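# Sort tested circuit boards into matching green or red totes

## Task

The testing is over. Remove every circuit board from its tester and drop it into the tote whose colour matches that tester's light, green or red. Any board in the wrong-coloured tote, or any tote that finishes off its bench, means failure. Each lid is latched by a hook, and pushing down on its small black tab releases it. The testers are loose, so each must end up still upright on its own plate and turned the way it was. The robot must not topple or be left leaning, or the task fails.

## Robot and tools

ROBOT. A Rainbow Robotics RB-Y1. It has a two-wheel drive base with rear casters that cannot move sideways. Its bending torso has a leg (ankle, knee, hip) under a chest. It has a pan/tilt head and two 7-joint arms, each ending in a parallel gripper. A wrist camera sits in a case that juts out sideways and can collide. The base is 0.58 m wide and reaches 0.10 m in front of the drive axle and 0.57 m behind it. Spinning in place sweeps a 0.58 m radius. The robot is up to 0.73 m wide with the arms as they start, or 0.65 m with both forearms rolled half a turn.

FRAMES. All positions are in metres. The base frame has its origin on the floor midway between the drive wheels, x forward, y left, z up. left_hand and right_hand are the midpoint between the finger pads, given in the base frame. On each hand, the fingers point along the hand's -z axis and close along its x axis. chest is a spine point 0.08 m below the shoulders. base_odometry counts wheel turns in the start-of-scene base frame, with heading in rad, positive to the left. Slipping and bumps corrupt it.

move. An action is made of some of these keys; cameras and blocking are extra.
- base: a single object {x_m_s, turn_rad_s, for_s}. It is a velocity command, not a place to go. x_m_s is forward speed, 0.005 to 0.4 m/s in either sign, or 0. turn_rad_s is the turn rate, positive = left, 0.02 to 1.509 rad/s in either sign, or 0. for_s is 0.1 to 5 s. A missing velocity means 0. Acceleration is 0.4 m/s² (turning 0.5 rad/s²), so the base coasts up to 1 s (turning 3.1 s) after for_s ends. Distance is roughly speed × for_s. If |x|+0.27|turn| exceeds 0.4, both are scaled down.
- joints: a dict of joint name to absolute target. Arm, torso and head joints are in rad; left_gripper_m and right_gripper_m are the pad gap in m, 0 to 0.1. Torso: squat 0..1.2 (lowers a level chest), shift -0.3..0.6 (+ hips forward), pitch -0.2..1.4 (+ bows forward), yaw -1.5..1.5 (+ left; raise both arms out ≥0.2 rad first). The torso also has combined limits: squat+shift≤1.52; squat-shift+pitch≤1.57; shift+0.5pitch-0.4squat≤0.7; shift+0.3pitch-0.5squat≤0.39. Arms, per side: shoulder_pitch ±2.356 (negative swings forward/up); shoulder_roll left 0..3.141, right -3.141..0 (outward); shoulder_yaw ±2.094; elbow -2.617..0.01 (negative bends); forearm_roll ±3.141; wrist_pitch -1.57..1.919; hand_roll ±2.705. Head: pan ±0.523 (+ left), tilt -0.35..1.57 (+ down).
- target: moves one hand to an absolute pose in the base frame. It takes side ("left"/"right"), x, y, z in m (-3..3) and quat_wxyz as four numbers w,x,y,z, matching the printed hand lines. It may stand alone or with min_time_s only. It is solved once into joint angles, so the hand follows an arc; chain short steps for long moves. It is refused while an earlier move still runs.
- min_time_s: 0.1 to 8 s, the least duration for arm/head/torso motions.
- contact_limits: gripper current caps in mA, 200 to 672.5. The setting persists and starts at 672.5. Lower caps mean softer grips.
- cameras: a list of head_camera, left_wrist_camera, right_wrist_camera, or all. [] gives none.
- blocking: true by default. false returns within about 0.5 s while motion continues.
To grip, command an opening at least 0.005 m under the object's width. Then "off_target" or "done" are both normal.

RESULTS. The move line reads "done" or the worst status. Hand status is reached (within 10 mm and 2°), short, or refused with a reason. Other joint words: off_target (resting off its target and maybe still pushing); time_out; contact_stop (torso only, stops its whole group); limit_stop_at_own_body_* (self-collision guard); not_followed (arm-collision check withheld the command); torque_fault; limit_stop_at_motor_heat. An uncommanded stop or a refusal cancels the later move/wait/finished_scene calls in the same reply. lidar_m gives 12 distances in 30° sectors, counter-clockwise from straight ahead, in a plane 0.23 m high. motor_effort is wheel effort in %, where near rest above about 30 suggests pushing. Wrist force/torque readings are raw and offset. External joint torques estimate outside load.

wait: seconds 0 to 10, returning the state and images. stop: brakes all running motions. zoom_image: camera plus region [x0,y0,x1,y1] in image pixels, from top-left, at most 504×504. Head image is 896×504, wrists 644×364. finished_scene: scene = the current scene number. It is final, and the goal must hold without the robot.

AVOID. Do not let the arms strike or squeeze each other, and do not close a gripper on the other hand's fingers. Keep contact torque under the joint load limits: shoulders 63.7, elbow 32.7, wrist joints 22.7 N m, held weight included. A breach freezes everything for 10 s. Motors that reach 80 °C from holding loads, outstretched arms or unreachable poses lock the arm for 30-60 s. Keep loads under 3 kg per arm and not far ahead of the wheels, or the robot can tip forward. The base does not stop at furniture, and stalled wheels switch off for 2 s. The body can snag on tables that the base passes under. Do not drop boards, slam lids, or shove or tip the loose testers or totes. Thinking time lets the simulation run on.

Each tool is called by a JSON object that holds its "op" and its "data", one argument or row to a line.

## Session

{"op": "move", "data": {

}}

Scene clock: 0.00 s.
Joint torques (N m): no reading
External joint torques (N m): no reading
Motor temperatures (°C): left_arm=[29 32 30 34 39 36 41] | right_arm=[35 33 28 33 45 37 36]
Wrist force (N): no reading
Wrist torque (N m): no reading
Wrist force, peak (N): no reading
base_odometry: x=+0.000 y=+0.000 heading=+0.000
lidar_m: 2.52 2.77 1.96 1.99 2.31 2.11 2.09 2.32 2.40 2.35 2.77 2.54
base_status: not commanded
joint_positions: torso_squat_rad=+0.350 torso_shift_rad=+0.000 torso_pitch_rad=+0.000 torso_yaw_rad=+0.000 left_shoulder_pitch_rad=+0.027 left_shoulder_roll_rad=+0.018 left_shoulder_yaw_rad=-0.025 left_elbow_rad=-0.232 left_forearm_roll_rad=+0.014 left_wrist_pitch_rad=+0.031 left_hand_roll_rad=-0.041 left_gripper_m=+0.100 right_shoulder_pitch_rad=+0.035 right_shoulder_roll_rad=-0.046 right_shoulder_yaw_rad=+0.024 right_elbow_rad=-0.288 right_forearm_roll_rad=+0.041 right_wrist_pitch_rad=+0.022 right_hand_roll_rad=+0.009 right_gripper_m=+0.099 head_pan_rad=+0.000 head_tilt_rad=+0.400
joint_status: not commanded
wheel_motors_off: 0
motor_effort: left_wheel=-1 right_wheel=+3
chest: x=-0.2280 y=-0.0007 z=+1.2475 quat_wxyz=(+1.000, +0.000, +0.000, +0.000) (m; base frame)
left_hand: x=-0.1412 y=+0.2314 z=+0.5672 quat_wxyz=(+0.996, +0.009, -0.088, -0.022) (m; base frame)
right_hand: x=-0.1186 y=-0.2534 z=+0.5712 quat_wxyz=(+0.992, -0.025, -0.115, +0.034) (m; base frame)
pictures: head_camera, left_wrist_camera, right_wrist_camera

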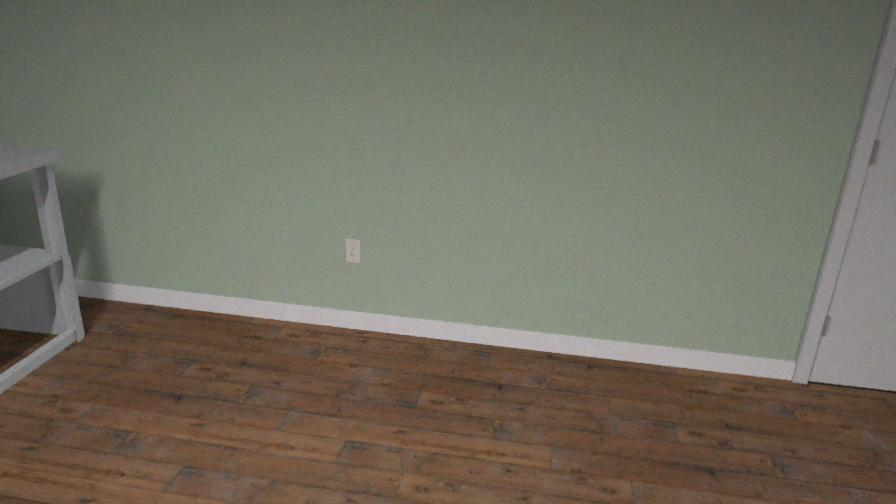

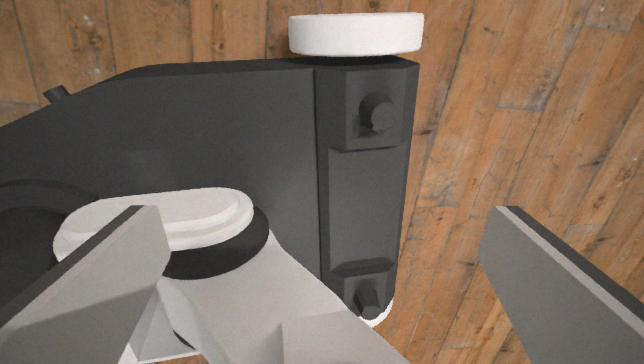

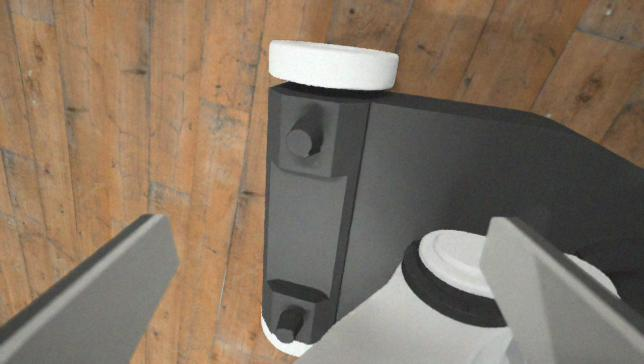

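Bench to the left. Turn.

{"op": "move", "data": {
  "base": {"turn_rad_s":0.6,"for_s":1.9},
  "cameras": ["head_camera"]
}}

{"op": "move", "data": {
  "base": {"turn_rad_s":0.6,"for_s":1.9},
  "cameras": ["head_camera"]
}}

{"op": "move", "data": {
  "base": {"turn_rad_s":0.6,"for_s":1.9},
  "cameras": ["head_camera"]
}}

{"op": "move", "data": {
  "base": {"turn_rad_s":0.6,"for_s":1.9},
  "cameras": ["head_camera"]
}}

Scene clock: 11.00 s.
Joint torques (N m): left_arm=[-1.97 0.69 -0.09 -0.95 0.19 -0.45 0.08] | right_arm=[-2.18 -1.22 -0.37 -1.22 -0.07 -0.65 0.06]
External joint torques (N m): left_arm=[-0.04 0.08 -0.14 0.03 0.18 0.01 0.09] | right_arm=[0.12 0.58 -0.2 0.25 -0.13 -0.13 0.05]
Wrist force (N): left_arm=[-2.5 -0.1 -9.5] | right_arm=[0.9 11.4 -12.7]
Wrist torque (N m): left_arm=[-0.03 -0.42 -0.22] | right_arm=[-0.13 0.78 0.50]
Wrist force, peak (N): left_arm=[-2.8 -0.1 -9.9] | right_arm=[0.4 11.4 -12.9]
move: done
base_odometry: x=+0.000 y=+0.000 heading=+1.140
lidar_m: 1.95 1.98 2.31 2.09 2.09 2.40 2.38 2.35 2.80 2.53 2.53 2.88
base_status: done (sent for 1.9 of 1.9 s)
joint_positions: torso_squat_rad=+0.350 torso_shift_rad=+0.000 torso_pitch_rad=+0.000 torso_yaw_rad=+0.000 left_shoulder_pitch_rad=+0.027 left_shoulder_roll_rad=+0.018 left_shoulder_yaw_rad=-0.025 left_elbow_rad=-0.232 left_forearm_roll_rad=+0.014 left_wrist_pitch_rad=+0.031 left_hand_roll_rad=-0.041 left_gripper_m=+0.100 right_shoulder_pitch_rad=+0.035 right_shoulder_roll_rad=-0.046 right_shoulder_yaw_rad=+0.024 right_elbow_rad=-0.288 right_forearm_roll_rad=+0.041 right_wrist_pitch_rad=+0.022 right_hand_roll_rad=+0.009 right_gripper_m=+0.099 head_pan_rad=+0.000 head_tilt_rad=+0.400
joint_status: not commanded
wheel_motors_off: 0
motor_effort: left_wheel=+1(20) right_wheel=+5(26)
chest: x=-0.2280 y=-0.0008 z=+1.2475 quat_wxyz=(+1.000, +0.000, +0.000, +0.000) (m; base frame)
left_hand: x=-0.1412 y=+0.2314 z=+0.5672 quat_wxyz=(+0.996, +0.009, -0.088, -0.022) (m; base frame)
right_hand: x=-0.1186 y=-0.2534 z=+0.5712 quat_wxyz=(+0.992, -0.025, -0.115, +0.034) (m; base frame)
pictures: head_camera

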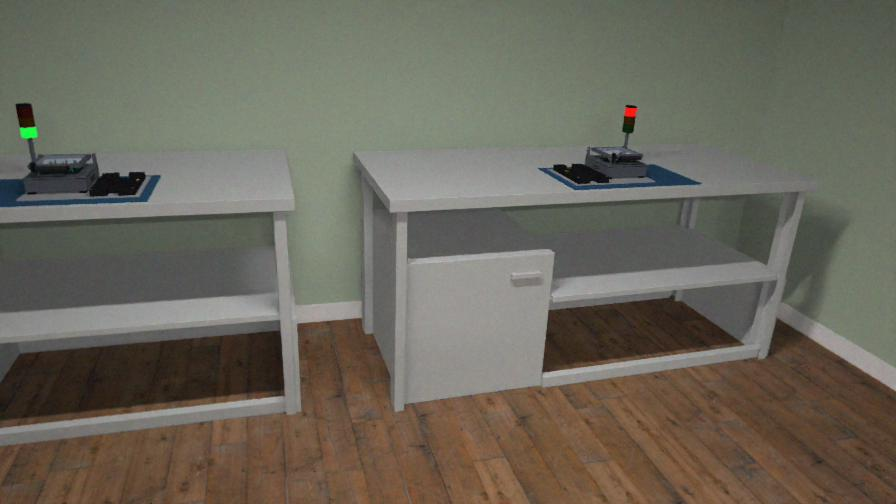

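Scene clock: 14.43 s.
Joint torques (N m): left_arm=[-1.88 0.54 0.08 -0.92 0.2 -0.44 0.08] | right_arm=[-2.31 -1.02 -0.32 -1.23 -0.17 -0.59 0]
External joint torques (N m): left_arm=[0.05 -0.08 0.03 0.06 0.2 0.01 0.09] | right_arm=[-0.01 0.78 -0.14 0.24 -0.24 -0.07 -0.01]
Wrist force (N): left_arm=[-2.8 -0.3 -9.6] | right_arm=[0.7 10.9 -12.6]
Wrist torque (N m): left_arm=[-0.02 -0.46 -0.21] | right_arm=[-0.07 0.74 0.49]
Wrist force, peak (N): left_arm=[-3.0 -0.6 -9.9] | right_arm=[0.7 11.3 -12.9]
move: done
base_odometry: x=+0.000 y=+0.000 heading=+2.279
lidar_m: 2.33 2.08 2.09 2.53 2.32 2.35 2.80 2.55 2.56 2.19 1.96 2.31
base_status: done (sent for 1.9 of 1.9 s)
joint_positions: torso_squat_rad=+0.350 torso_shift_rad=+0.000 torso_pitch_rad=+0.000 torso_yaw_rad=+0.000 left_shoulder_pitch_rad=+0.027 left_shoulder_roll_rad=+0.018 left_shoulder_yaw_rad=-0.025 left_elbow_rad=-0.232 left_forearm_roll_rad=+0.014 left_wrist_pitch_rad=+0.031 left_hand_roll_rad=-0.041 left_gripper_m=+0.100 right_shoulder_pitch_rad=+0.035 right_shoulder_roll_rad=-0.046 right_shoulder_yaw_rad=+0.024 right_elbow_rad=-0.288 right_forearm_roll_rad=+0.041 right_wrist_pitch_rad=+0.022 right_hand_roll_rad=+0.009 right_gripper_m=+0.099 head_pan_rad=+0.000 head_tilt_rad=+0.400
joint_status: not commanded
wheel_motors_off: 0
motor_effort: left_wheel=+1(15) right_wheel=+6(24)
chest: x=-0.2280 y=-0.0008 z=+1.2475 quat_wxyz=(+1.000, +0.000, +0.000, +0.000) (m; base frame)
left_hand: x=-0.1412 y=+0.2314 z=+0.5672 quat_wxyz=(+0.996, +0.009, -0.088, -0.022) (m; base frame)
right_hand: x=-0.1186 y=-0.2534 z=+0.5712 quat_wxyz=(+0.992, -0.025, -0.115, +0.034) (m; base frame)
pictures: head_camera

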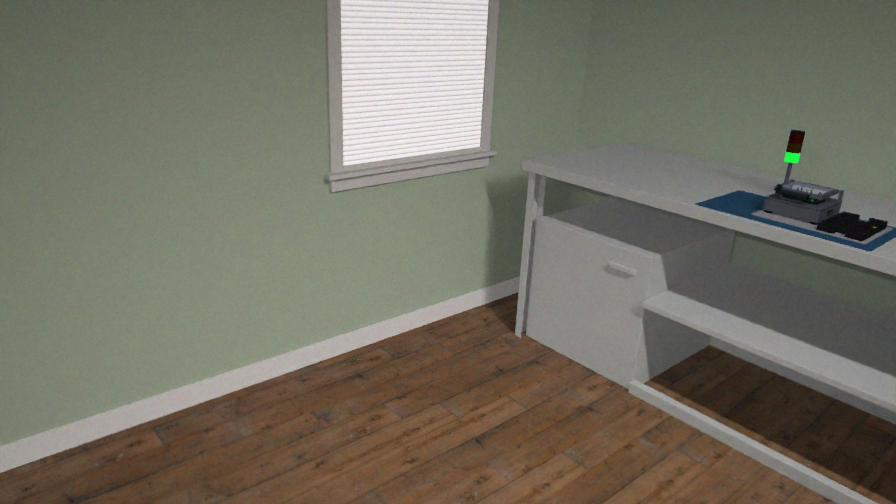

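Scene clock: 17.87 s.
Joint torques (N m): left_arm=[-1.93 0.74 0.07 -0.8 0.23 -0.41 0.09] | right_arm=[-2.29 -1.33 -0.45 -1.2 -0.12 -0.57 -0.03]
External joint torques (N m): left_arm=[0 0.12 0.02 0.19 0.22 0.04 0.1] | right_arm=[0.01 0.47 -0.27 0.26 -0.18 -0.04 -0.04]
Wrist force (N): left_arm=[-2.8 -0.4 -9.6] | right_arm=[1.0 11.0 -12.8]
Wrist torque (N m): left_arm=[0.00 -0.46 -0.20] | right_arm=[-0.07 0.79 0.50]
Wrist force, peak (N): left_arm=[-2.9 -0.6 -9.9] | right_arm=[0.9 11.2 -12.8]
move: done
base_odometry: x=+0.000 y=+0.000 heading=-2.864
lidar_m: 2.12 2.71 2.31 2.35 2.70 2.52 2.56 2.14 1.98 2.33 2.25 2.08
base_status: done (sent for 1.9 of 1.9 s)
joint_positions: torso_squat_rad=+0.350 torso_shift_rad=+0.000 torso_pitch_rad=+0.000 torso_yaw_rad=+0.000 left_shoulder_pitch_rad=+0.027 left_shoulder_roll_rad=+0.018 left_shoulder_yaw_rad=-0.025 left_elbow_rad=-0.232 left_forearm_roll_rad=+0.014 left_wrist_pitch_rad=+0.031 left_hand_roll_rad=-0.041 left_gripper_m=+0.100 right_shoulder_pitch_rad=+0.035 right_shoulder_roll_rad=-0.046 right_shoulder_yaw_rad=+0.024 right_elbow_rad=-0.288 right_forearm_roll_rad=+0.041 right_wrist_pitch_rad=+0.022 right_hand_roll_rad=+0.009 right_gripper_m=+0.099 head_pan_rad=+0.000 head_tilt_rad=+0.400
joint_status: not commanded
wheel_motors_off: 0
motor_effort: left_wheel=+0(14) right_wheel=+5(24)
chest: x=-0.2280 y=-0.0008 z=+1.2475 quat_wxyz=(+1.000, +0.000, +0.000, +0.000) (m; base frame)
left_hand: x=-0.1412 y=+0.2314 z=+0.5672 quat_wxyz=(+0.996, +0.009, -0.088, -0.022) (m; base frame)
right_hand: x=-0.1186 y=-0.2534 z=+0.5712 quat_wxyz=(+0.992, -0.025, -0.115, +0.034) (m; base frame)
pictures: head_camera

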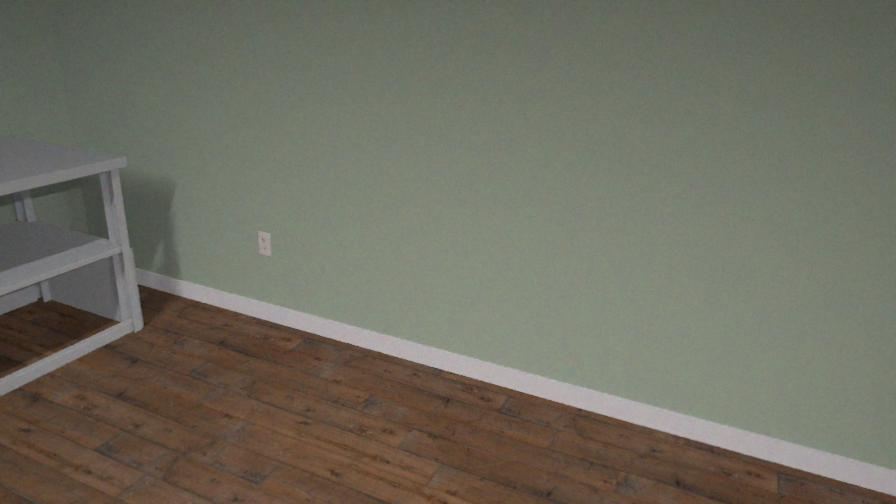

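Scene clock: 21.30 s.
Joint torques (N m): left_arm=[-2 0.61 0.3 -0.82 0.13 -0.39 0.08] | right_arm=[-2.4 -1.12 -0.56 -1.15 -0.12 -0.64 0.1]
External joint torques (N m): left_arm=[-0.06 0 0.24 0.16 0.12 0.06 0.09] | right_arm=[-0.1 0.68 -0.39 0.32 -0.19 -0.11 0.09]
Wrist force (N): left_arm=[-3.0 -0.3 -9.7] | right_arm=[0.8 11.0 -12.6]
Wrist torque (N m): left_arm=[-0.01 -0.49 -0.20] | right_arm=[-0.08 0.76 0.51]
Wrist force, peak (N): left_arm=[-2.9 -0.3 -9.9] | right_arm=[0.6 11.2 -13.0]
move: done
base_odometry: x=+0.000 y=+0.000 heading=-1.724
lidar_m: 2.32 2.77 2.62 2.51 2.61 2.04 1.96 2.34 2.21 2.12 2.16 2.87
base_status: done (sent for 1.9 of 1.9 s)
joint_positions: torso_squat_rad=+0.350 torso_shift_rad=+0.000 torso_pitch_rad=+0.000 torso_yaw_rad=+0.000 left_shoulder_pitch_rad=+0.027 left_shoulder_roll_rad=+0.018 left_shoulder_yaw_rad=-0.025 left_elbow_rad=-0.232 left_forearm_roll_rad=+0.014 left_wrist_pitch_rad=+0.031 left_hand_roll_rad=-0.041 left_gripper_m=+0.100 right_shoulder_pitch_rad=+0.035 right_shoulder_roll_rad=-0.046 right_shoulder_yaw_rad=+0.024 right_elbow_rad=-0.288 right_forearm_roll_rad=+0.041 right_wrist_pitch_rad=+0.022 right_hand_roll_rad=+0.009 right_gripper_m=+0.099 head_pan_rad=+0.000 head_tilt_rad=+0.400
joint_status: not commanded
wheel_motors_off: 0
motor_effort: left_wheel=+0(15) right_wheel=+6(24)
chest: x=-0.2280 y=-0.0008 z=+1.2475 quat_wxyz=(+1.000, +0.000, +0.000, +0.000) (m; base frame)
left_hand: x=-0.1412 y=+0.2314 z=+0.5672 quat_wxyz=(+0.996, +0.009, -0.088, -0.022) (m; base frame)
right_hand: x=-0.1186 y=-0.2534 z=+0.5712 quat_wxyz=(+0.992, -0.025, -0.115, +0.034) (m; base frame)
pictures: head_camera

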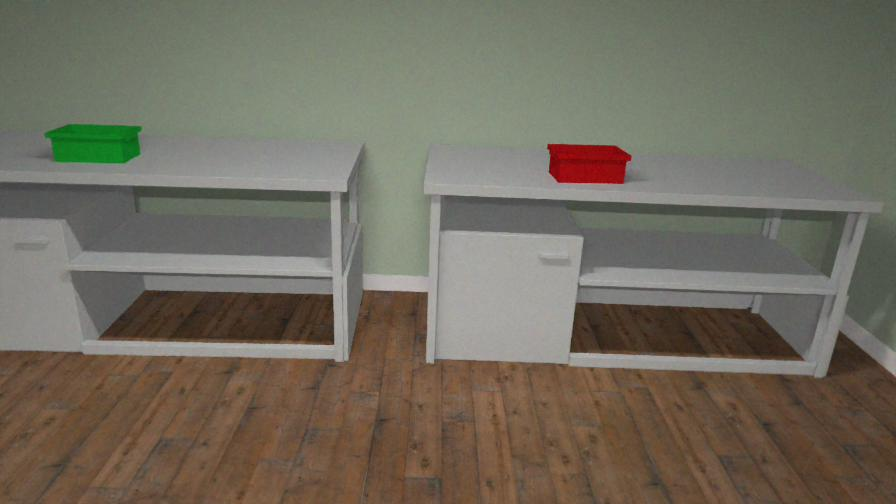

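{"op": "move", "data": {
  "base": {"turn_rad_s":0.6,"for_s":3.88},
  "cameras": []
}}

{"op": "move", "data": {
  "base": {"x_m_s":0.35,"for_s":5},
  "cameras": []
}}

{"op": "move", "data": {
  "base": {"turn_rad_s":0.6,"for_s":1.26},
  "joints": {"head_tilt_rad":0.6},
  "cameras": ["head_camera"]
}}

Scene clock: 50.53 s.
Joint torques (N m): left_arm=[-1.88 0.66 0.17 -0.9 0.16 -0.48 0.1] | right_arm=[-2.02 -0.76 -0.37 -1.08 -0.1 -0.53 0.1]
External joint torques (N m): left_arm=[0.06 0.05 0.12 0.08 0.15 -0.02 0.11] | right_arm=[0.27 1.05 -0.2 0.38 -0.16 0 0.09]
Wrist force (N): left_arm=[-2.6 -0.5 -9.7] | right_arm=[0.8 10.9 -12.5]
Wrist torque (N m): left_arm=[0.02 -0.44 -0.19] | right_arm=[-0.07 0.78 0.51]
Wrist force, peak (N): left_arm=[-2.7 -0.2 -10.0] | right_arm=[0.9 11.5 -12.9]
move: done
base_odometry: x=+0.000 y=+0.000 heading=+0.595
lidar_m: 2.82 1.95 1.98 2.31 2.09 2.08 2.34 2.39 2.36 2.80 2.53 2.52
base_status: done (sent for 3.87 of 3.87 s)
joint_positions: torso_squat_rad=+0.350 torso_shift_rad=+0.000 torso_pitch_rad=+0.000 torso_yaw_rad=+0.000 left_shoulder_pitch_rad=+0.027 left_shoulder_roll_rad=+0.018 left_shoulder_yaw_rad=-0.025 left_elbow_rad=-0.232 left_forearm_roll_rad=+0.014 left_wrist_pitch_rad=+0.031 left_hand_roll_rad=-0.041 left_gripper_m=+0.100 right_shoulder_pitch_rad=+0.035 right_shoulder_roll_rad=-0.046 right_shoulder_yaw_rad=+0.024 right_elbow_rad=-0.288 right_forearm_roll_rad=+0.041 right_wrist_pitch_rad=+0.022 right_hand_roll_rad=+0.009 right_gripper_m=+0.099 head_pan_rad=+0.000 head_tilt_rad=+0.400
joint_status: not commanded
wheel_motors_off: 0
motor_effort: left_wheel=+0(15) right_wheel=+5(23)
chest: x=-0.2280 y=-0.0008 z=+1.2475 quat_wxyz=(+1.000, +0.000, +0.000, +0.000) (m; base frame)
left_hand: x=-0.1412 y=+0.2314 z=+0.5672 quat_wxyz=(+0.996, +0.009, -0.088, -0.022) (m; base frame)
right_hand: x=-0.1186 y=-0.2534 z=+0.5712 quat_wxyz=(+0.992, -0.025, -0.115, +0.034) (m; base frame)
pictures: none
No camera images: "cameras" was empty.

Scene clock: 56.93 s.
Joint torques (N m): left_arm=[-1.6 0.75 0 -0.87 0.21 -0.43 0.02] | right_arm=[-2.21 -0.78 -0.36 -1.13 -0.14 -0.64 0.01]
External joint torques (N m): left_arm=[0.33 0.14 -0.06 0.11 0.21 0.02 0.03] | right_arm=[0.08 1.03 -0.18 0.33 -0.21 -0.11 0]
Wrist force (N): left_arm=[-2.9 -0.2 -9.8] | right_arm=[0.8 10.9 -12.3]
Wrist torque (N m): left_arm=[-0.01 -0.48 -0.22] | right_arm=[-0.05 0.77 0.51]
Wrist force, peak (N): left_arm=[-2.7 -0.4 -10.0] | right_arm=[1.0 11.3 -13.0]
move: done
base_odometry: x=+1.449 y=+0.982 heading=+0.596
lidar_m: 1.13 1.48 0.86 0.90 1.52 3.39 3.81 3.62 2.69 1.47 1.22 1.21
base_status: done (sent for 5 of 5 s)
joint_positions: torso_squat_rad=+0.350 torso_shift_rad=+0.000 torso_pitch_rad=+0.000 torso_yaw_rad=+0.000 left_shoulder_pitch_rad=+0.026 left_shoulder_roll_rad=+0.018 left_shoulder_yaw_rad=-0.025 left_elbow_rad=-0.232 left_forearm_roll_rad=+0.014 left_wrist_pitch_rad=+0.031 left_hand_roll_rad=-0.041 left_gripper_m=+0.100 right_shoulder_pitch_rad=+0.035 right_shoulder_roll_rad=-0.046 right_shoulder_yaw_rad=+0.024 right_elbow_rad=-0.288 right_forearm_roll_rad=+0.041 right_wrist_pitch_rad=+0.022 right_hand_roll_rad=+0.009 right_gripper_m=+0.099 head_pan_rad=+0.000 head_tilt_rad=+0.400
joint_status: not commanded
wheel_motors_off: 0
motor_effort: left_wheel=+3(31) right_wheel=-4(30)
chest: x=-0.2280 y=-0.0008 z=+1.2475 quat_wxyz=(+1.000, +0.000, +0.000, +0.000) (m; base frame)
left_hand: x=-0.1412 y=+0.2314 z=+0.5672 quat_wxyz=(+0.996, +0.009, -0.088, -0.022) (m; base frame)
right_hand: x=-0.1186 y=-0.2534 z=+0.5712 quat_wxyz=(+0.992, -0.025, -0.115, +0.034) (m; base frame)
pictures: none
No camera images: "cameras" was empty.

Scene clock: 59.70 s.
Joint torques (N m): left_arm=[-1.61 0.68 0.01 -0.88 0.17 -0.4 0.11] | right_arm=[-2.54 -0.95 -0.68 -1.13 -0.09 -0.63 0.07]
External joint torques (N m): left_arm=[0.32 0.07 -0.04 0.11 0.17 0.05 0.12] | right_arm=[-0.24 0.85 -0.51 0.33 -0.16 -0.1 0.06]
Wrist force (N): left_arm=[-2.7 -0.1 -9.8] | right_arm=[0.6 11.0 -12.6]
Wrist torque (N m): left_arm=[-0.04 -0.44 -0.21] | right_arm=[-0.07 0.74 0.50]
Wrist force, peak (N): left_arm=[-2.8 -0.5 -9.9] | right_arm=[0.9 11.4 -12.9]
move: done
base_odometry: x=+1.449 y=+0.982 heading=+1.356
lidar_m: 1.46 0.85 1.04 2.57 3.45 3.72 3.49 1.94 1.33 1.23 1.23 1.13
base_status: done (sent for 1.27 of 1.27 s)
joint_positions: torso_squat_rad=+0.350 torso_shift_rad=+0.000 torso_pitch_rad=+0.000 torso_yaw_rad=+0.000 left_shoulder_pitch_rad=+0.026 left_shoulder_roll_rad=+0.018 left_shoulder_yaw_rad=-0.025 left_elbow_rad=-0.232 left_forearm_roll_rad=+0.014 left_wrist_pitch_rad=+0.031 left_hand_roll_rad=-0.041 left_gripper_m=+0.100 right_shoulder_pitch_rad=+0.035 right_shoulder_roll_rad=-0.046 right_shoulder_yaw_rad=+0.024 right_elbow_rad=-0.288 right_forearm_roll_rad=+0.041 right_wrist_pitch_rad=+0.022 right_hand_roll_rad=+0.009 right_gripper_m=+0.099 head_pan_rad=+0.000 head_tilt_rad=+0.600
joint_status: all done
wheel_motors_off: 0
motor_effort: left_wheel=+1(29) right_wheel=+2(29)
chest: x=-0.2280 y=-0.0008 z=+1.2475 quat_wxyz=(+1.000, +0.000, +0.000, +0.000) (m; base frame)
left_hand: x=-0.1412 y=+0.2314 z=+0.5672 quat_wxyz=(+0.996, +0.009, -0.088, -0.022) (m; base frame)
right_hand: x=-0.1186 y=-0.2534 z=+0.5712 quat_wxyz=(+0.992, -0.025, -0.115, +0.034) (m; base frame)
pictures: head_camera
camera_calibration:
head_camera: T_world_to_cam=[[0.0154794, -0.998761, 0.0472875, -0.0678484], [-0.531406, -0.0482786, -0.84574, 1.17365], [0.846976, -0.0120373, -0.531495, 0.882784], [0, 0, 0, 1]] pos_world=[-0.122964, -0.000475981, 1.465]

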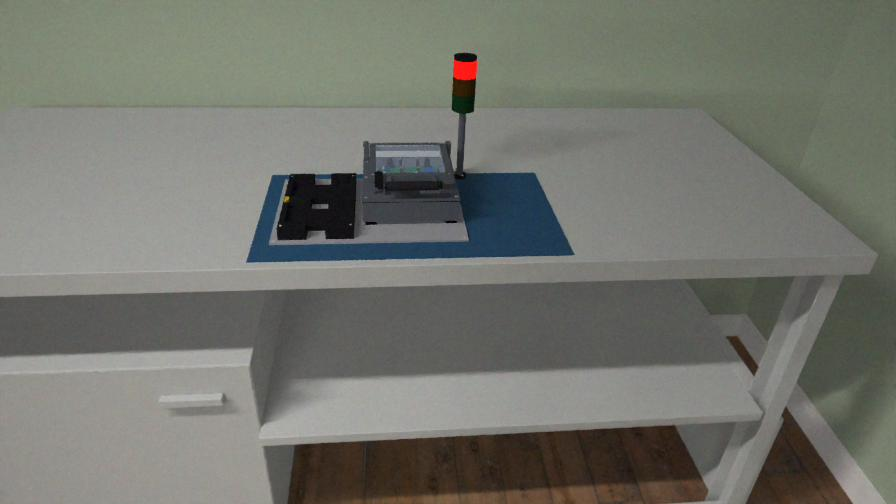

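{"op": "zoom_image", "data": {
  "camera": "head_camera",
  "region": [230, 40, 580, 270]
}}

Scaled by 1.440 from the camera's 896x504 image, which has a finer 1280x720 frame.

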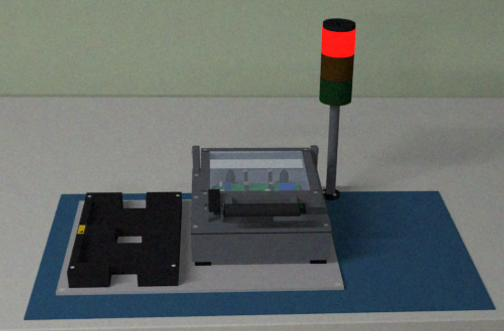

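{"op": "move", "data": {
  "base": {"x_m_s":0.2,"for_s":2.3},
  "joints": {"head_tilt_rad":0.85},
  "cameras": ["head_camera"]
}}

{"op": "zoom_image", "data": {
  "camera": "head_camera",
  "region": [200, 0, 600, 300]
}}

Scene clock: 76.03 s.
Joint torques (N m): left_arm=[-1.63 0.63 0.04 -0.98 0.22 -0.47 0.03] | right_arm=[-2.19 -1.14 -0.47 -1.17 -0.14 -0.61 0.05]
External joint torques (N m): left_arm=[0.31 0.02 -0.02 0.01 0.22 -0.02 0.04] | right_arm=[0.11 0.67 -0.29 0.3 -0.21 -0.09 0.03]
Wrist force (N): left_arm=[-2.8 -0.6 -9.6] | right_arm=[0.8 11.1 -12.6]
Wrist torque (N m): left_arm=[0.03 -0.47 -0.21] | right_arm=[-0.08 0.77 0.50]
Wrist force, peak (N): left_arm=[-2.9 -0.3 -10.0] | right_arm=[1.0 11.2 -12.9]
move: done
base_odometry: x=+1.547 y=+1.431 heading=+1.356
lidar_m: 1.00 0.51 0.48 0.97 3.50 4.24 3.94 1.87 1.28 1.19 0.83 1.01
base_status: done (sent for 2.3 of 2.3 s)
joint_positions: torso_squat_rad=+0.350 torso_shift_rad=+0.000 torso_pitch_rad=+0.000 torso_yaw_rad=+0.000 left_shoulder_pitch_rad=+0.026 left_shoulder_roll_rad=+0.018 left_shoulder_yaw_rad=-0.025 left_elbow_rad=-0.232 left_forearm_roll_rad=+0.014 left_wrist_pitch_rad=+0.031 left_hand_roll_rad=-0.041 left_gripper_m=+0.100 right_shoulder_pitch_rad=+0.035 right_shoulder_roll_rad=-0.046 right_shoulder_yaw_rad=+0.024 right_elbow_rad=-0.288 right_forearm_roll_rad=+0.041 right_wrist_pitch_rad=+0.022 right_hand_roll_rad=+0.009 right_gripper_m=+0.099 head_pan_rad=+0.000 head_tilt_rad=+0.850
joint_status: all done
wheel_motors_off: 0
motor_effort: left_wheel=+1(29) right_wheel=-2(30)
chest: x=-0.2280 y=-0.0008 z=+1.2475 quat_wxyz=(+1.000, +0.000, +0.000, +0.000) (m; base frame)
left_hand: x=-0.1412 y=+0.2314 z=+0.5672 quat_wxyz=(+0.996, +0.009, -0.088, -0.022) (m; base frame)
right_hand: x=-0.1186 y=-0.2534 z=+0.5712 quat_wxyz=(+0.992, -0.025, -0.115, +0.034) (m; base frame)
pictures: head_camera
camera_calibration:
head_camera: T_world_to_cam=[[0.0269793, -0.998754, 0.0419791, -0.0578178], [-0.724103, -0.0484772, -0.687986, 0.905588], [0.689164, -0.0118358, -0.724509, 1.12966], [0, 0, 0, 1]] pos_world=[-0.121224, -0.000474924, 1.44391]

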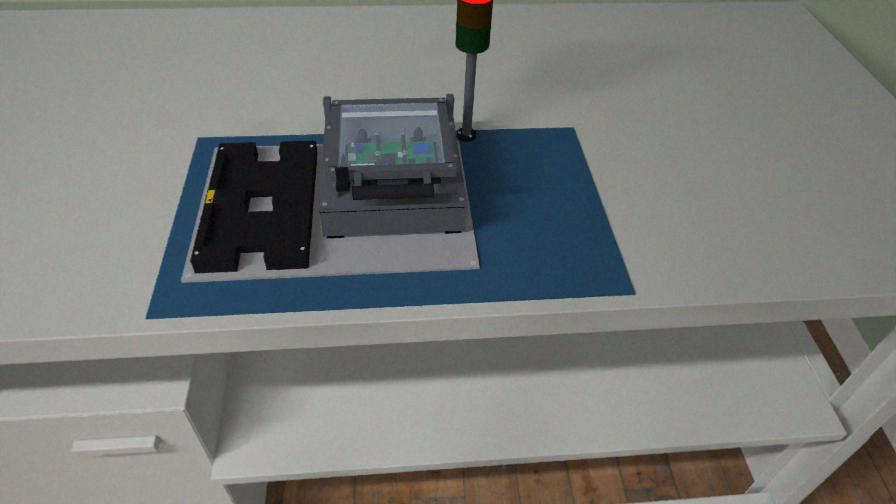

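Scaled by 1.260 from the camera's 896x504 image, which has a finer 1280x720 frame.

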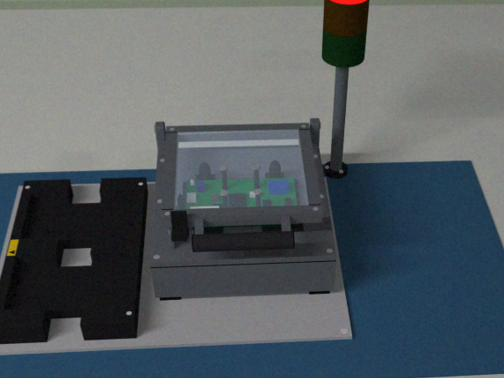

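{"op": "move", "data": {
  "joints": {"left_shoulder_pitch_rad":0.3,"left_shoulder_roll_rad":0.35,"left_elbow_rad":-2.0,"right_shoulder_pitch_rad":0.3,"right_shoulder_roll_rad":-0.35,"right_elbow_rad":-2.0},
  "cameras": []
}}

{"op": "move", "data": {
  "target": {"side":"left","x":0.40,"y":0.12,"z":1.15,"quat_wxyz":[1,0,0,0]}
}}

Scene clock: 91.37 s.
Joint torques (N m): left_arm=[-5.58 5.66 4.12 -8.77 0.18 -1.67 0.1] | right_arm=[-5.39 -6.18 -3.82 -9.08 0.03 -1.76 0.03]
External joint torques (N m): left_arm=[0.83 0.76 0.12 1.29 0.15 0.17 0.15] | right_arm=[1.02 -0.43 0.42 1.34 -0.21 0.13 -0.02]
Wrist force (N): left_arm=[-7.8 -2.2 -3.4] | right_arm=[-3.4 13.1 -6.0]
Wrist torque (N m): left_arm=[0.15 -0.77 -0.18] | right_arm=[-0.26 0.55 0.48]
Wrist force, peak (N): left_arm=[-4.2 -0.5 -9.8] | right_arm=[1.5 12.4 -12.8]
move: done
base_odometry: x=+1.547 y=+1.431 heading=+1.356
lidar_m: 1.00 0.51 0.48 0.98 3.49 4.24 3.95 1.87 1.28 1.18 0.82 1.02
base_status: not commanded
joint_positions: torso_squat_rad=+0.350 torso_shift_rad=+0.000 torso_pitch_rad=+0.000 torso_yaw_rad=+0.000 left_shoulder_pitch_rad=+0.300 left_shoulder_roll_rad=+0.350 left_shoulder_yaw_rad=-0.025 left_elbow_rad=-2.000 left_forearm_roll_rad=+0.014 left_wrist_pitch_rad=+0.031 left_hand_roll_rad=-0.041 left_gripper_m=+0.100 right_shoulder_pitch_rad=+0.300 right_shoulder_roll_rad=-0.350 right_shoulder_yaw_rad=+0.024 right_elbow_rad=-2.000 right_forearm_roll_rad=+0.041 right_wrist_pitch_rad=+0.021 right_hand_roll_rad=+0.009 right_gripper_m=+0.099 head_pan_rad=+0.000 head_tilt_rad=+0.850
joint_status: all done
wheel_motors_off: 0
motor_effort: left_wheel=+4(4) right_wheel=-3(5)
chest: x=-0.2280 y=-0.0007 z=+1.2475 quat_wxyz=(+1.000, +0.000, +0.000, +0.000) (m; base frame)
left_hand: x=+0.2073 y=+0.2927 z=+1.0908 quat_wxyz=(+0.661, +0.115, -0.727, -0.143) (m; base frame)
right_hand: x=+0.2071 y=-0.2937 z=+1.0926 quat_wxyz=(+0.656, -0.123, -0.729, +0.150) (m; base frame)
pictures: none
No camera images: "cameras" was empty.

Scene clock: 94.07 s.
Joint torques (N m): left_arm=[-23.17 8.5 1.46 -7.79 0.13 -1.07 0.15] | right_arm=[-5.64 -6.08 -3.91 -9.22 0.04 -1.96 0.14]
External joint torques (N m): left_arm=[2.58 -0.82 1.14 1.76 0.13 -0.13 0.17] | right_arm=[0.76 -0.34 0.33 1.21 -0.19 -0.06 0.09]
Wrist force (N): left_arm=[-4.0 0.4 -9.2] | right_arm=[-3.7 13.0 -6.3]
Wrist torque (N m): left_arm=[-0.03 -0.54 -0.19] | right_arm=[-0.24 0.53 0.46]
Wrist force, peak (N): left_arm=[-4.8 -0.8 -9.4] | right_arm=[-3.5 13.5 -6.5]
move: short
base_odometry: x=+1.547 y=+1.431 heading=+1.356
lidar_m: 1.00 0.51 0.48 0.97 3.49 4.24 3.95 1.87 1.28 1.18 0.82 1.01
base_status: not commanded
joint_positions: torso_squat_rad=+0.350 torso_shift_rad=+0.000 torso_pitch_rad=+0.000 torso_yaw_rad=+0.000 left_shoulder_pitch_rad=-1.550 left_shoulder_roll_rad=+0.197 left_shoulder_yaw_rad=+0.179 left_elbow_rad=-0.267 left_forearm_roll_rad=+0.156 left_wrist_pitch_rad=+1.313 left_hand_roll_rad=+0.180 left_gripper_m=+0.100 right_shoulder_pitch_rad=+0.300 right_shoulder_roll_rad=-0.350 right_shoulder_yaw_rad=+0.024 right_elbow_rad=-2.000 right_forearm_roll_rad=+0.041 right_wrist_pitch_rad=+0.021 right_hand_roll_rad=+0.009 right_gripper_m=+0.099 head_pan_rad=+0.000 head_tilt_rad=+0.850
joint_status: all done
wheel_motors_off: 0
motor_effort: left_wheel=+5(6) right_wheel=-2(6)
chest: x=-0.2280 y=-0.0007 z=+1.2475 quat_wxyz=(+1.000, +0.000, +0.000, +0.000) (m; base frame)
left_hand: x=+0.3993 y=+0.1201 z=+1.1503 quat_wxyz=(+0.975, -0.035, -0.221, +0.000) (m; base frame)
left_hand_status: short (checked arc, as near as the solve gets, planned for 2.2 s): 1 mm and 25.8 deg off. The place is met; only the turn is off.
right_hand: x=+0.2071 y=-0.2937 z=+1.0925 quat_wxyz=(+0.656, -0.123, -0.729, +0.150) (m; base frame)
pictures: head_camera, left_wrist_camera, right_wrist_camera
camera_calibration:
head_camera: T_world_to_cam=[[0.0269744, -0.998754, 0.0419789, -0.0577184], [-0.724053, -0.0484744, -0.688039, 0.905675], [0.689216, -0.0118356, -0.724459, 1.1296], [0, 0, 0, 1]] pos_world=[-0.121224, -0.000374934, 1.44391]
left_wrist_camera: T_world_to_cam=[[0.907947, 0.0296658, 0.418033, -0.84834], [-0.206114, -0.836904, 0.50706, -0.366127], [0.364896, -0.546546, -0.75375, 0.85598], [0, 0, 0, 1]] pos_world=[0.38244, 0.186585, 1.18548]
right_wrist_camera: T_world_to_cam=[[0.125229, -0.357455, -0.925496, 0.88262], [-0.457896, 0.806722, -0.373539, 0.773056], [0.880141, 0.470559, -0.0626525, 0.0961408], [0, 0, 0, 1]] pos_world=[0.158832, -0.353384, 1.11165]

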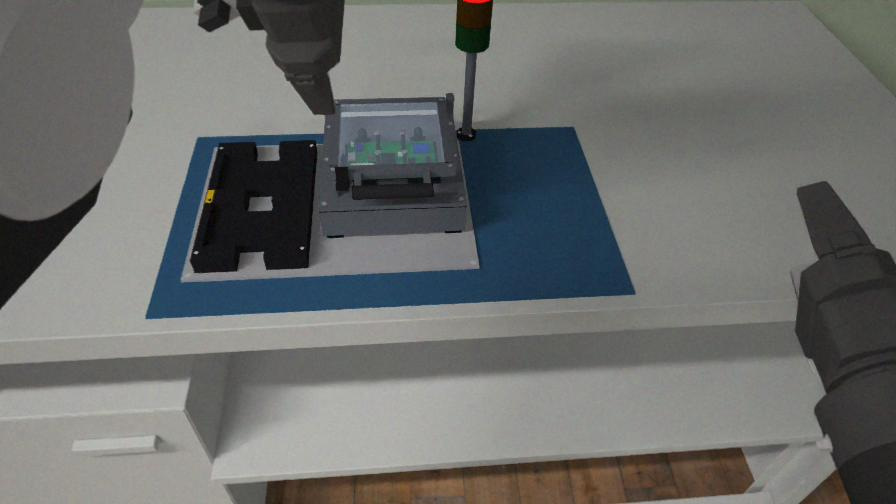

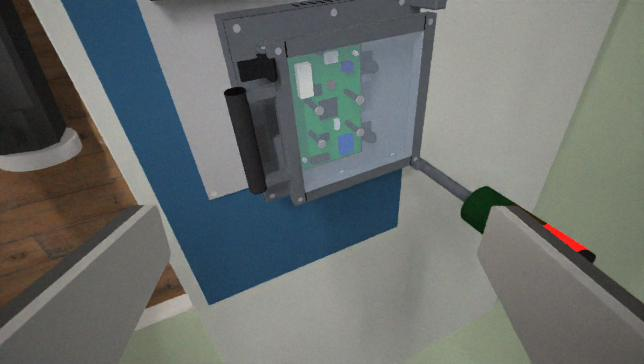

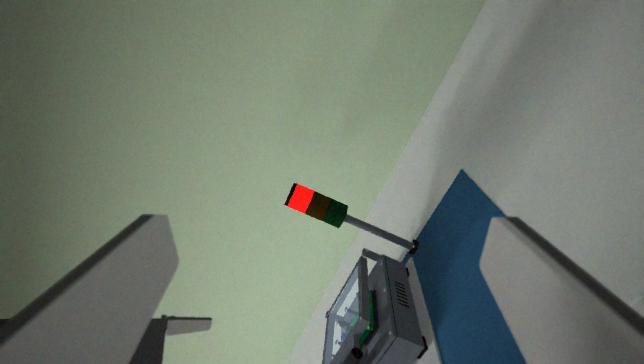

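{"op": "zoom_image", "data": {
  "camera": "left_wrist_camera",
  "region": [200, 0, 460, 220]
}}

{"op": "move", "data": {
  "base": {"x_m_s":0.1,"for_s":0.9},
  "joints": {"torso_shift_rad":0.15},
  "cameras": []
}}

{"op": "move", "data": {
  "target": {"side":"left","x":0.28,"y":0.14,"z":1.08,"quat_wxyz":[1,0,0,0]}
}}

Scaled by 1.938 from the camera's 644x364 image, which has a finer 920x520 frame.

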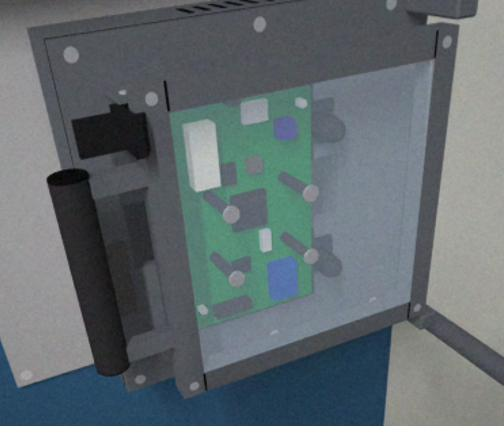

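Scene clock: 110.80 s.
Joint torques (N m): left_arm=[-23.74 8.46 1.31 -8.05 0.18 -1.05 0.19] | right_arm=[-5.75 -6.26 -3.87 -9.19 0.08 -1.95 0.01]
External joint torques (N m): left_arm=[2.01 -0.86 0.99 1.49 0.19 -0.1 0.22] | right_arm=[0.64 -0.51 0.38 1.24 -0.16 -0.05 -0.04]
Wrist force (N): left_arm=[-3.9 0.4 -9.2] | right_arm=[-3.6 13.3 -6.1]
Wrist torque (N m): left_arm=[-0.03 -0.52 -0.20] | right_arm=[-0.28 0.51 0.48]
Wrist force, peak (N): left_arm=[-4.8 0.4 -9.3] | right_arm=[-3.5 13.7 -6.8]
move: done
base_odometry: x=+1.566 y=+1.519 heading=+1.356
lidar_m: 0.91 0.53 0.42 0.75 3.50 4.34 4.03 1.86 1.27 1.18 0.78 1.00
base_status: done (sent for 0.9 of 0.9 s)
joint_positions: torso_squat_rad=+0.350 torso_shift_rad=+0.150 torso_pitch_rad=+0.000 torso_yaw_rad=+0.000 left_shoulder_pitch_rad=-1.550 left_shoulder_roll_rad=+0.197 left_shoulder_yaw_rad=+0.179 left_elbow_rad=-0.267 left_forearm_roll_rad=+0.156 left_wrist_pitch_rad=+1.313 left_hand_roll_rad=+0.180 left_gripper_m=+0.100 right_shoulder_pitch_rad=+0.300 right_shoulder_roll_rad=-0.350 right_shoulder_yaw_rad=+0.024 right_elbow_rad=-2.000 right_forearm_roll_rad=+0.041 right_wrist_pitch_rad=+0.021 right_hand_roll_rad=+0.009 right_gripper_m=+0.099 head_pan_rad=+0.000 head_tilt_rad=+0.850
joint_status: all done
wheel_motors_off: 0
motor_effort: left_wheel=-1(27) right_wheel=-6(23)
chest: x=-0.1297 y=-0.0007 z=+1.2401 quat_wxyz=(+1.000, +0.000, +0.000, +0.000) (m; base frame)
left_hand: x=+0.4977 y=+0.1202 z=+1.1427 quat_wxyz=(+0.975, -0.035, -0.221, +0.000) (m; base frame)
right_hand: x=+0.3054 y=-0.2937 z=+1.0850 quat_wxyz=(+0.656, -0.123, -0.729, +0.150) (m; base frame)
pictures: none
No camera images: "cameras" was empty.

Scene clock: 113.13 s.
Joint torques (N m): left_arm=[-19.27 7.35 10.47 0.42 0.07 -0.1 -0.12] | right_arm=[-6.02 -6.04 -4.08 -9.18 -0.04 -1.92 0.06]
External joint torques (N m): left_arm=[1.03 -0.21 0.21 -0.18 0.03 -0.04 -0.12] | right_arm=[0.38 -0.29 0.16 1.24 -0.28 -0.02 0.01]
Wrist force (N): left_arm=[-1.6 0.1 -9.5] | right_arm=[-3.5 13.0 -6.3]
Wrist torque (N m): left_arm=[-0.02 -0.43 -0.23] | right_arm=[-0.23 0.52 0.44]
Wrist force, peak (N): left_arm=[-5.2 0.5 -10.3] | right_arm=[-3.2 13.7 -6.5]
move: done
base_odometry: x=+1.566 y=+1.519 heading=+1.356
lidar_m: 0.91 0.53 0.43 0.75 3.50 4.34 4.03 1.86 1.27 1.18 0.79 1.00
base_status: not commanded
joint_positions: torso_squat_rad=+0.350 torso_shift_rad=+0.150 torso_pitch_rad=+0.000 torso_yaw_rad=+0.000 left_shoulder_pitch_rad=-1.418 left_shoulder_roll_rad=+0.898 left_shoulder_yaw_rad=-1.288 left_elbow_rad=-1.588 left_forearm_roll_rad=+1.627 left_wrist_pitch_rad=+1.476 left_hand_roll_rad=+1.017 left_gripper_m=+0.100 right_shoulder_pitch_rad=+0.300 right_shoulder_roll_rad=-0.350 right_shoulder_yaw_rad=+0.024 right_elbow_rad=-2.000 right_forearm_roll_rad=+0.041 right_wrist_pitch_rad=+0.021 right_hand_roll_rad=+0.009 right_gripper_m=+0.099 head_pan_rad=+0.000 head_tilt_rad=+0.850
joint_status: all done
wheel_motors_off: 0
motor_effort: left_wheel=+3(4) right_wheel=-5(6)
chest: x=-0.1297 y=-0.0007 z=+1.2401 quat_wxyz=(+1.000, +0.000, +0.000, +0.000) (m; base frame)
left_hand: x=+0.2799 y=+0.1400 z=+1.0801 quat_wxyz=(+1.000, +0.000, +0.000, +0.000) (m; base frame)
left_hand_status: reached (checked arc, planned for 1.8 s): 0 mm and 0.0 deg off.
right_hand: x=+0.3053 y=-0.2937 z=+1.0851 quat_wxyz=(+0.656, -0.123, -0.729, +0.150) (m; base frame)
pictures: head_camera, left_wrist_camera, right_wrist_camera
camera_calibration:
head_camera: T_world_to_cam=[[0.0269793, -0.998754, 0.0419791, -0.0600594], [-0.724103, -0.0484772, -0.687986, 0.971681], [0.689164, -0.0118358, -0.724509, 1.05656], [0, 0, 0, 1]] pos_world=[-0.0229236, -0.000374924, 1.43651]
left_wrist_camera: T_world_to_cam=[[0.9998, 0.0153541, -0.0127766, -0.269568], [0.01964, -0.872256, 0.488655, -0.376903], [-0.00364157, -0.488809, -0.872383, 1.08073], [0, 0, 0, 1]] pos_world=[0.280852, 0.203653, 1.12354]
right_wrist_camera: T_world_to_cam=[[0.125077, -0.357537, -0.925485, 0.863495], [-0.458002, 0.806665, -0.373531, 0.815221], [0.880108, 0.470594, -0.0628575, 0.00935959], [0, 0, 0, 1]] pos_world=[0.257132, -0.353284, 1.10425]

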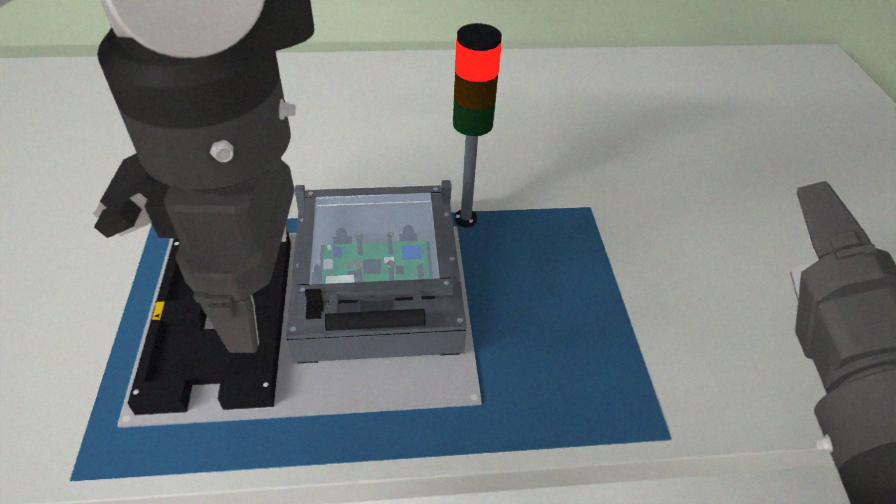

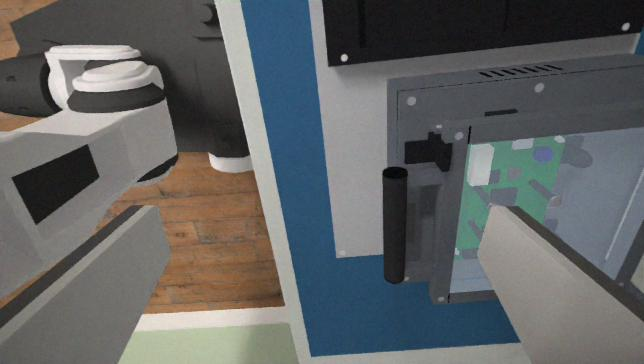

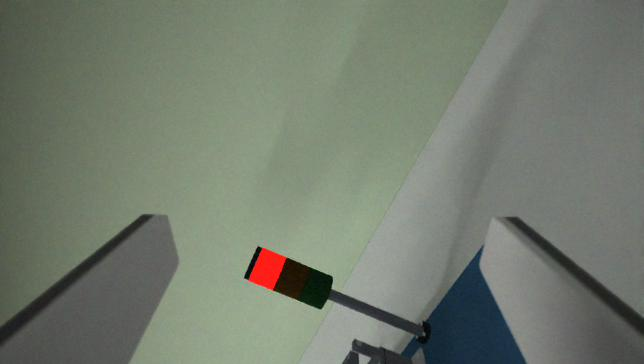

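{"op": "zoom_image", "data": {
  "camera": "left_wrist_camera",
  "region": [370, 80, 530, 310]
}}

{"op": "zoom_image", "data": {
  "camera": "head_camera",
  "region": [270, 170, 490, 370]
}}

Scaled by 2.191 from the camera's 644x364 image, which has a finer 920x520 frame.

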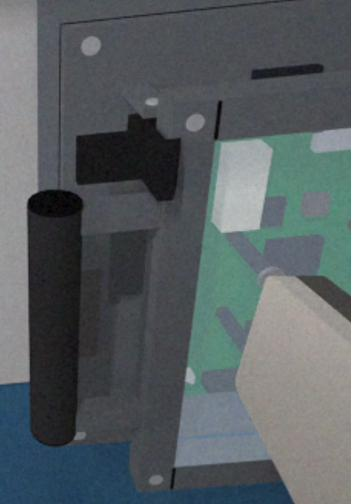

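Scaled by 2.291 from the camera's 896x504 image, which has a finer 1280x720 frame.

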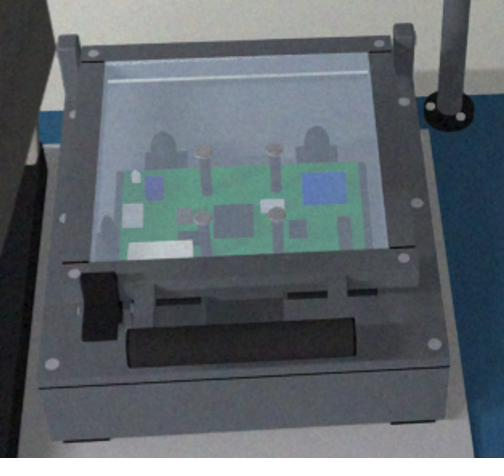

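{"op": "move", "data": {
  "joints": {"left_gripper_m":0},
  "cameras": []
}}

{"op": "move", "data": {
  "target": {"side":"left","x":0.335,"y":0.131,"z":1.03,"quat_wxyz":[1,0,0,0]}
}}

{"op": "zoom_image", "data": {
  "camera": "head_camera",
  "region": [200, 170, 490, 400]
}}

Scene clock: 148.87 s.
Joint torques (N m): left_arm=[-19.36 7.46 10.67 0.32 0.1 -0.06 -0.14] | right_arm=[-6.01 -5.95 -4.14 -9.2 0.06 -1.95 0.11]
External joint torques (N m): left_arm=[0.93 -0.1 0.4 -0.28 0.07 0 -0.14] | right_arm=[0.39 -0.2 0.11 1.22 -0.17 -0.05 0.06]
Wrist force (N): left_arm=[-1.6 0.1 -9.8] | right_arm=[-3.4 13.0 -6.1]
Wrist torque (N m): left_arm=[-0.03 -0.43 -0.24] | right_arm=[-0.23 0.56 0.46]
Wrist force, peak (N): left_arm=[-1.6 0.1 -10.0] | right_arm=[-3.6 13.7 -6.3]
move: done
base_odometry: x=+1.566 y=+1.519 heading=+1.356
lidar_m: 0.92 0.53 0.42 0.75 3.50 4.34 4.03 1.86 1.27 1.18 0.79 0.99
base_status: not commanded
joint_positions: torso_squat_rad=+0.350 torso_shift_rad=+0.150 torso_pitch_rad=+0.000 torso_yaw_rad=+0.000 left_shoulder_pitch_rad=-1.418 left_shoulder_roll_rad=+0.898 left_shoulder_yaw_rad=-1.288 left_elbow_rad=-1.588 left_forearm_roll_rad=+1.627 left_wrist_pitch_rad=+1.476 left_hand_roll_rad=+1.017 left_gripper_m=+0.000 right_shoulder_pitch_rad=+0.300 right_shoulder_roll_rad=-0.350 right_shoulder_yaw_rad=+0.024 right_elbow_rad=-2.000 right_forearm_roll_rad=+0.041 right_wrist_pitch_rad=+0.021 right_hand_roll_rad=+0.009 right_gripper_m=+0.099 head_pan_rad=+0.000 head_tilt_rad=+0.850
joint_status: all done
wheel_motors_off: 0
motor_effort: left_wheel=+1(3) right_wheel=-4(6)
chest: x=-0.1297 y=-0.0007 z=+1.2401 quat_wxyz=(+1.000, +0.000, +0.000, +0.000) (m; base frame)
left_hand: x=+0.2799 y=+0.1400 z=+1.0801 quat_wxyz=(+1.000, +0.000, +0.000, +0.000) (m; base frame)
right_hand: x=+0.3053 y=-0.2937 z=+1.0851 quat_wxyz=(+0.656, -0.123, -0.729, +0.150) (m; base frame)
pictures: none
No camera images: "cameras" was empty.

Scene clock: 150.10 s.
Joint torques (N m): left_arm=[-21.03 7.44 8.74 1.02 0.16 -0.09 0.16] | right_arm=[-5.87 -5.8 -3.92 -9.12 -0.03 -1.86 0.07]
External joint torques (N m): left_arm=[1.6 -0.65 -0.35 0.78 0.13 -0.02 0.16] | right_arm=[0.52 -0.05 0.32 1.31 -0.27 0.04 0.02]
Wrist force (N): left_arm=[-1.7 -0.3 -9.7] | right_arm=[-3.4 13.4 -6.3]
Wrist torque (N m): left_arm=[0.00 -0.43 -0.23] | right_arm=[-0.27 0.54 0.48]
Wrist force, peak (N): left_arm=[-1.2 0.1 -11.1] | right_arm=[-3.4 13.7 -6.5]
move: done
base_odometry: x=+1.566 y=+1.519 heading=+1.356
lidar_m: 0.92 0.53 0.43 0.74 3.50 4.35 4.03 1.85 1.27 1.18 0.79 0.99
base_status: not commanded
joint_positions: torso_squat_rad=+0.350 torso_shift_rad=+0.150 torso_pitch_rad=+0.000 torso_yaw_rad=+0.000 left_shoulder_pitch_rad=-1.382 left_shoulder_roll_rad=+0.683 left_shoulder_yaw_rad=-1.327 left_elbow_rad=-1.184 left_forearm_roll_rad=+1.575 left_wrist_pitch_rad=+1.411 left_hand_roll_rad=+0.809 left_gripper_m=+0.000 right_shoulder_pitch_rad=+0.300 right_shoulder_roll_rad=-0.350 right_shoulder_yaw_rad=+0.024 right_elbow_rad=-2.000 right_forearm_roll_rad=+0.041 right_wrist_pitch_rad=+0.021 right_hand_roll_rad=+0.009 right_gripper_m=+0.099 head_pan_rad=+0.000 head_tilt_rad=+0.850
joint_status: all done
wheel_motors_off: 0
motor_effort: left_wheel=+4(4) right_wheel=-3(5)
chest: x=-0.1298 y=-0.0007 z=+1.2401 quat_wxyz=(+1.000, +0.000, +0.000, +0.000) (m; base frame)
left_hand: x=+0.3348 y=+0.1309 z=+1.0302 quat_wxyz=(+1.000, +0.000, -0.001, +0.000) (m; base frame)
left_hand_status: reached (checked arc, planned for 0.7 s): 0 mm and 0.1 deg off.
right_hand: x=+0.3053 y=-0.2937 z=+1.0851 quat_wxyz=(+0.656, -0.123, -0.729, +0.150) (m; base frame)
pictures: head_camera, left_wrist_camera, right_wrist_camera
camera_calibration:
head_camera: T_world_to_cam=[[0.0269744, -0.998754, 0.0419789, -0.0600593], [-0.724053, -0.0484744, -0.688039, 0.971758], [0.689216, -0.0118356, -0.724459, 1.05649], [0, 0, 0, 1]] pos_world=[-0.0229237, -0.000374934, 1.43651]
left_wrist_camera: T_world_to_cam=[[0.999821, 0.015512, -0.0108194, -0.327009], [0.0188218, -0.872078, 0.489005, -0.361623], [-0.00184989, -0.489122, -0.872214, 1.03214], [0, 0, 0, 1]] pos_world=[0.335666, 0.194551, 1.07354]
right_wrist_camera: T_world_to_cam=[[0.125147, -0.357499, -0.92549, 0.86346], [-0.457929, 0.806704, -0.373537, 0.815303], [0.880136, 0.470556, -0.0627521, 0.00926947], [0, 0, 0, 1]] pos_world=[0.257132, -0.353384, 1.10425]

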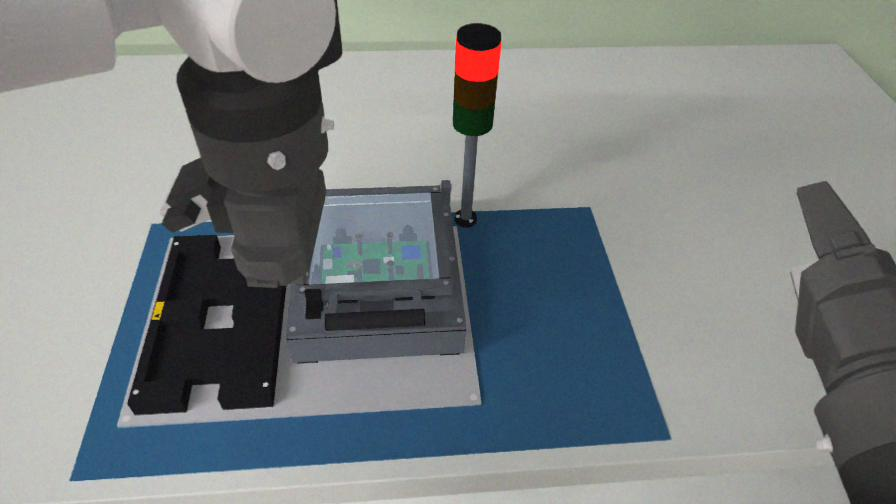

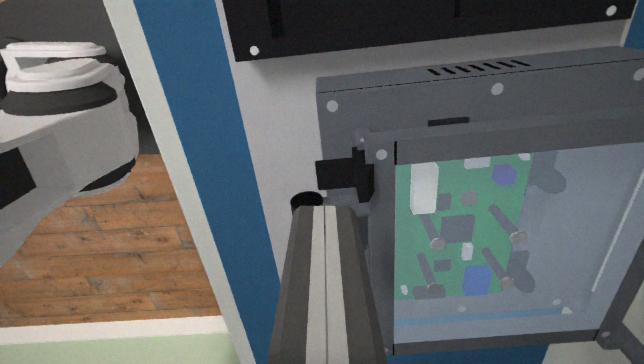

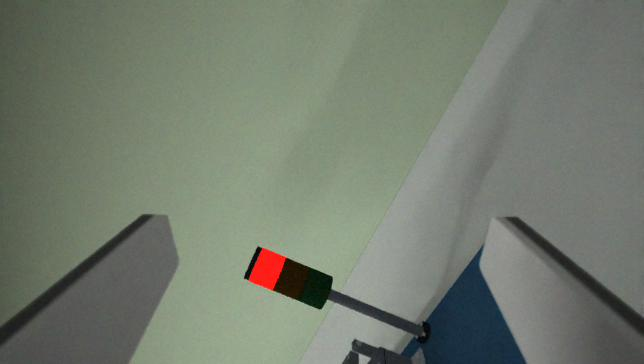

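Scaled by 1.738 from the camera's 896x504 image, which has a finer 1280x720 frame.

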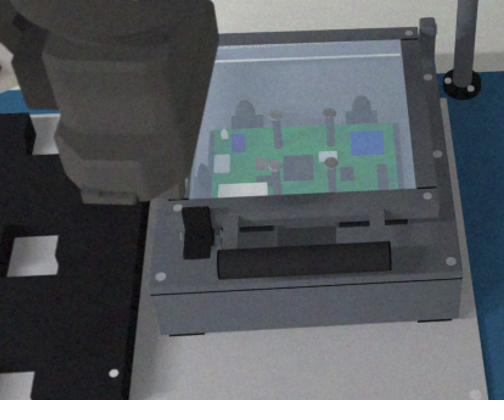

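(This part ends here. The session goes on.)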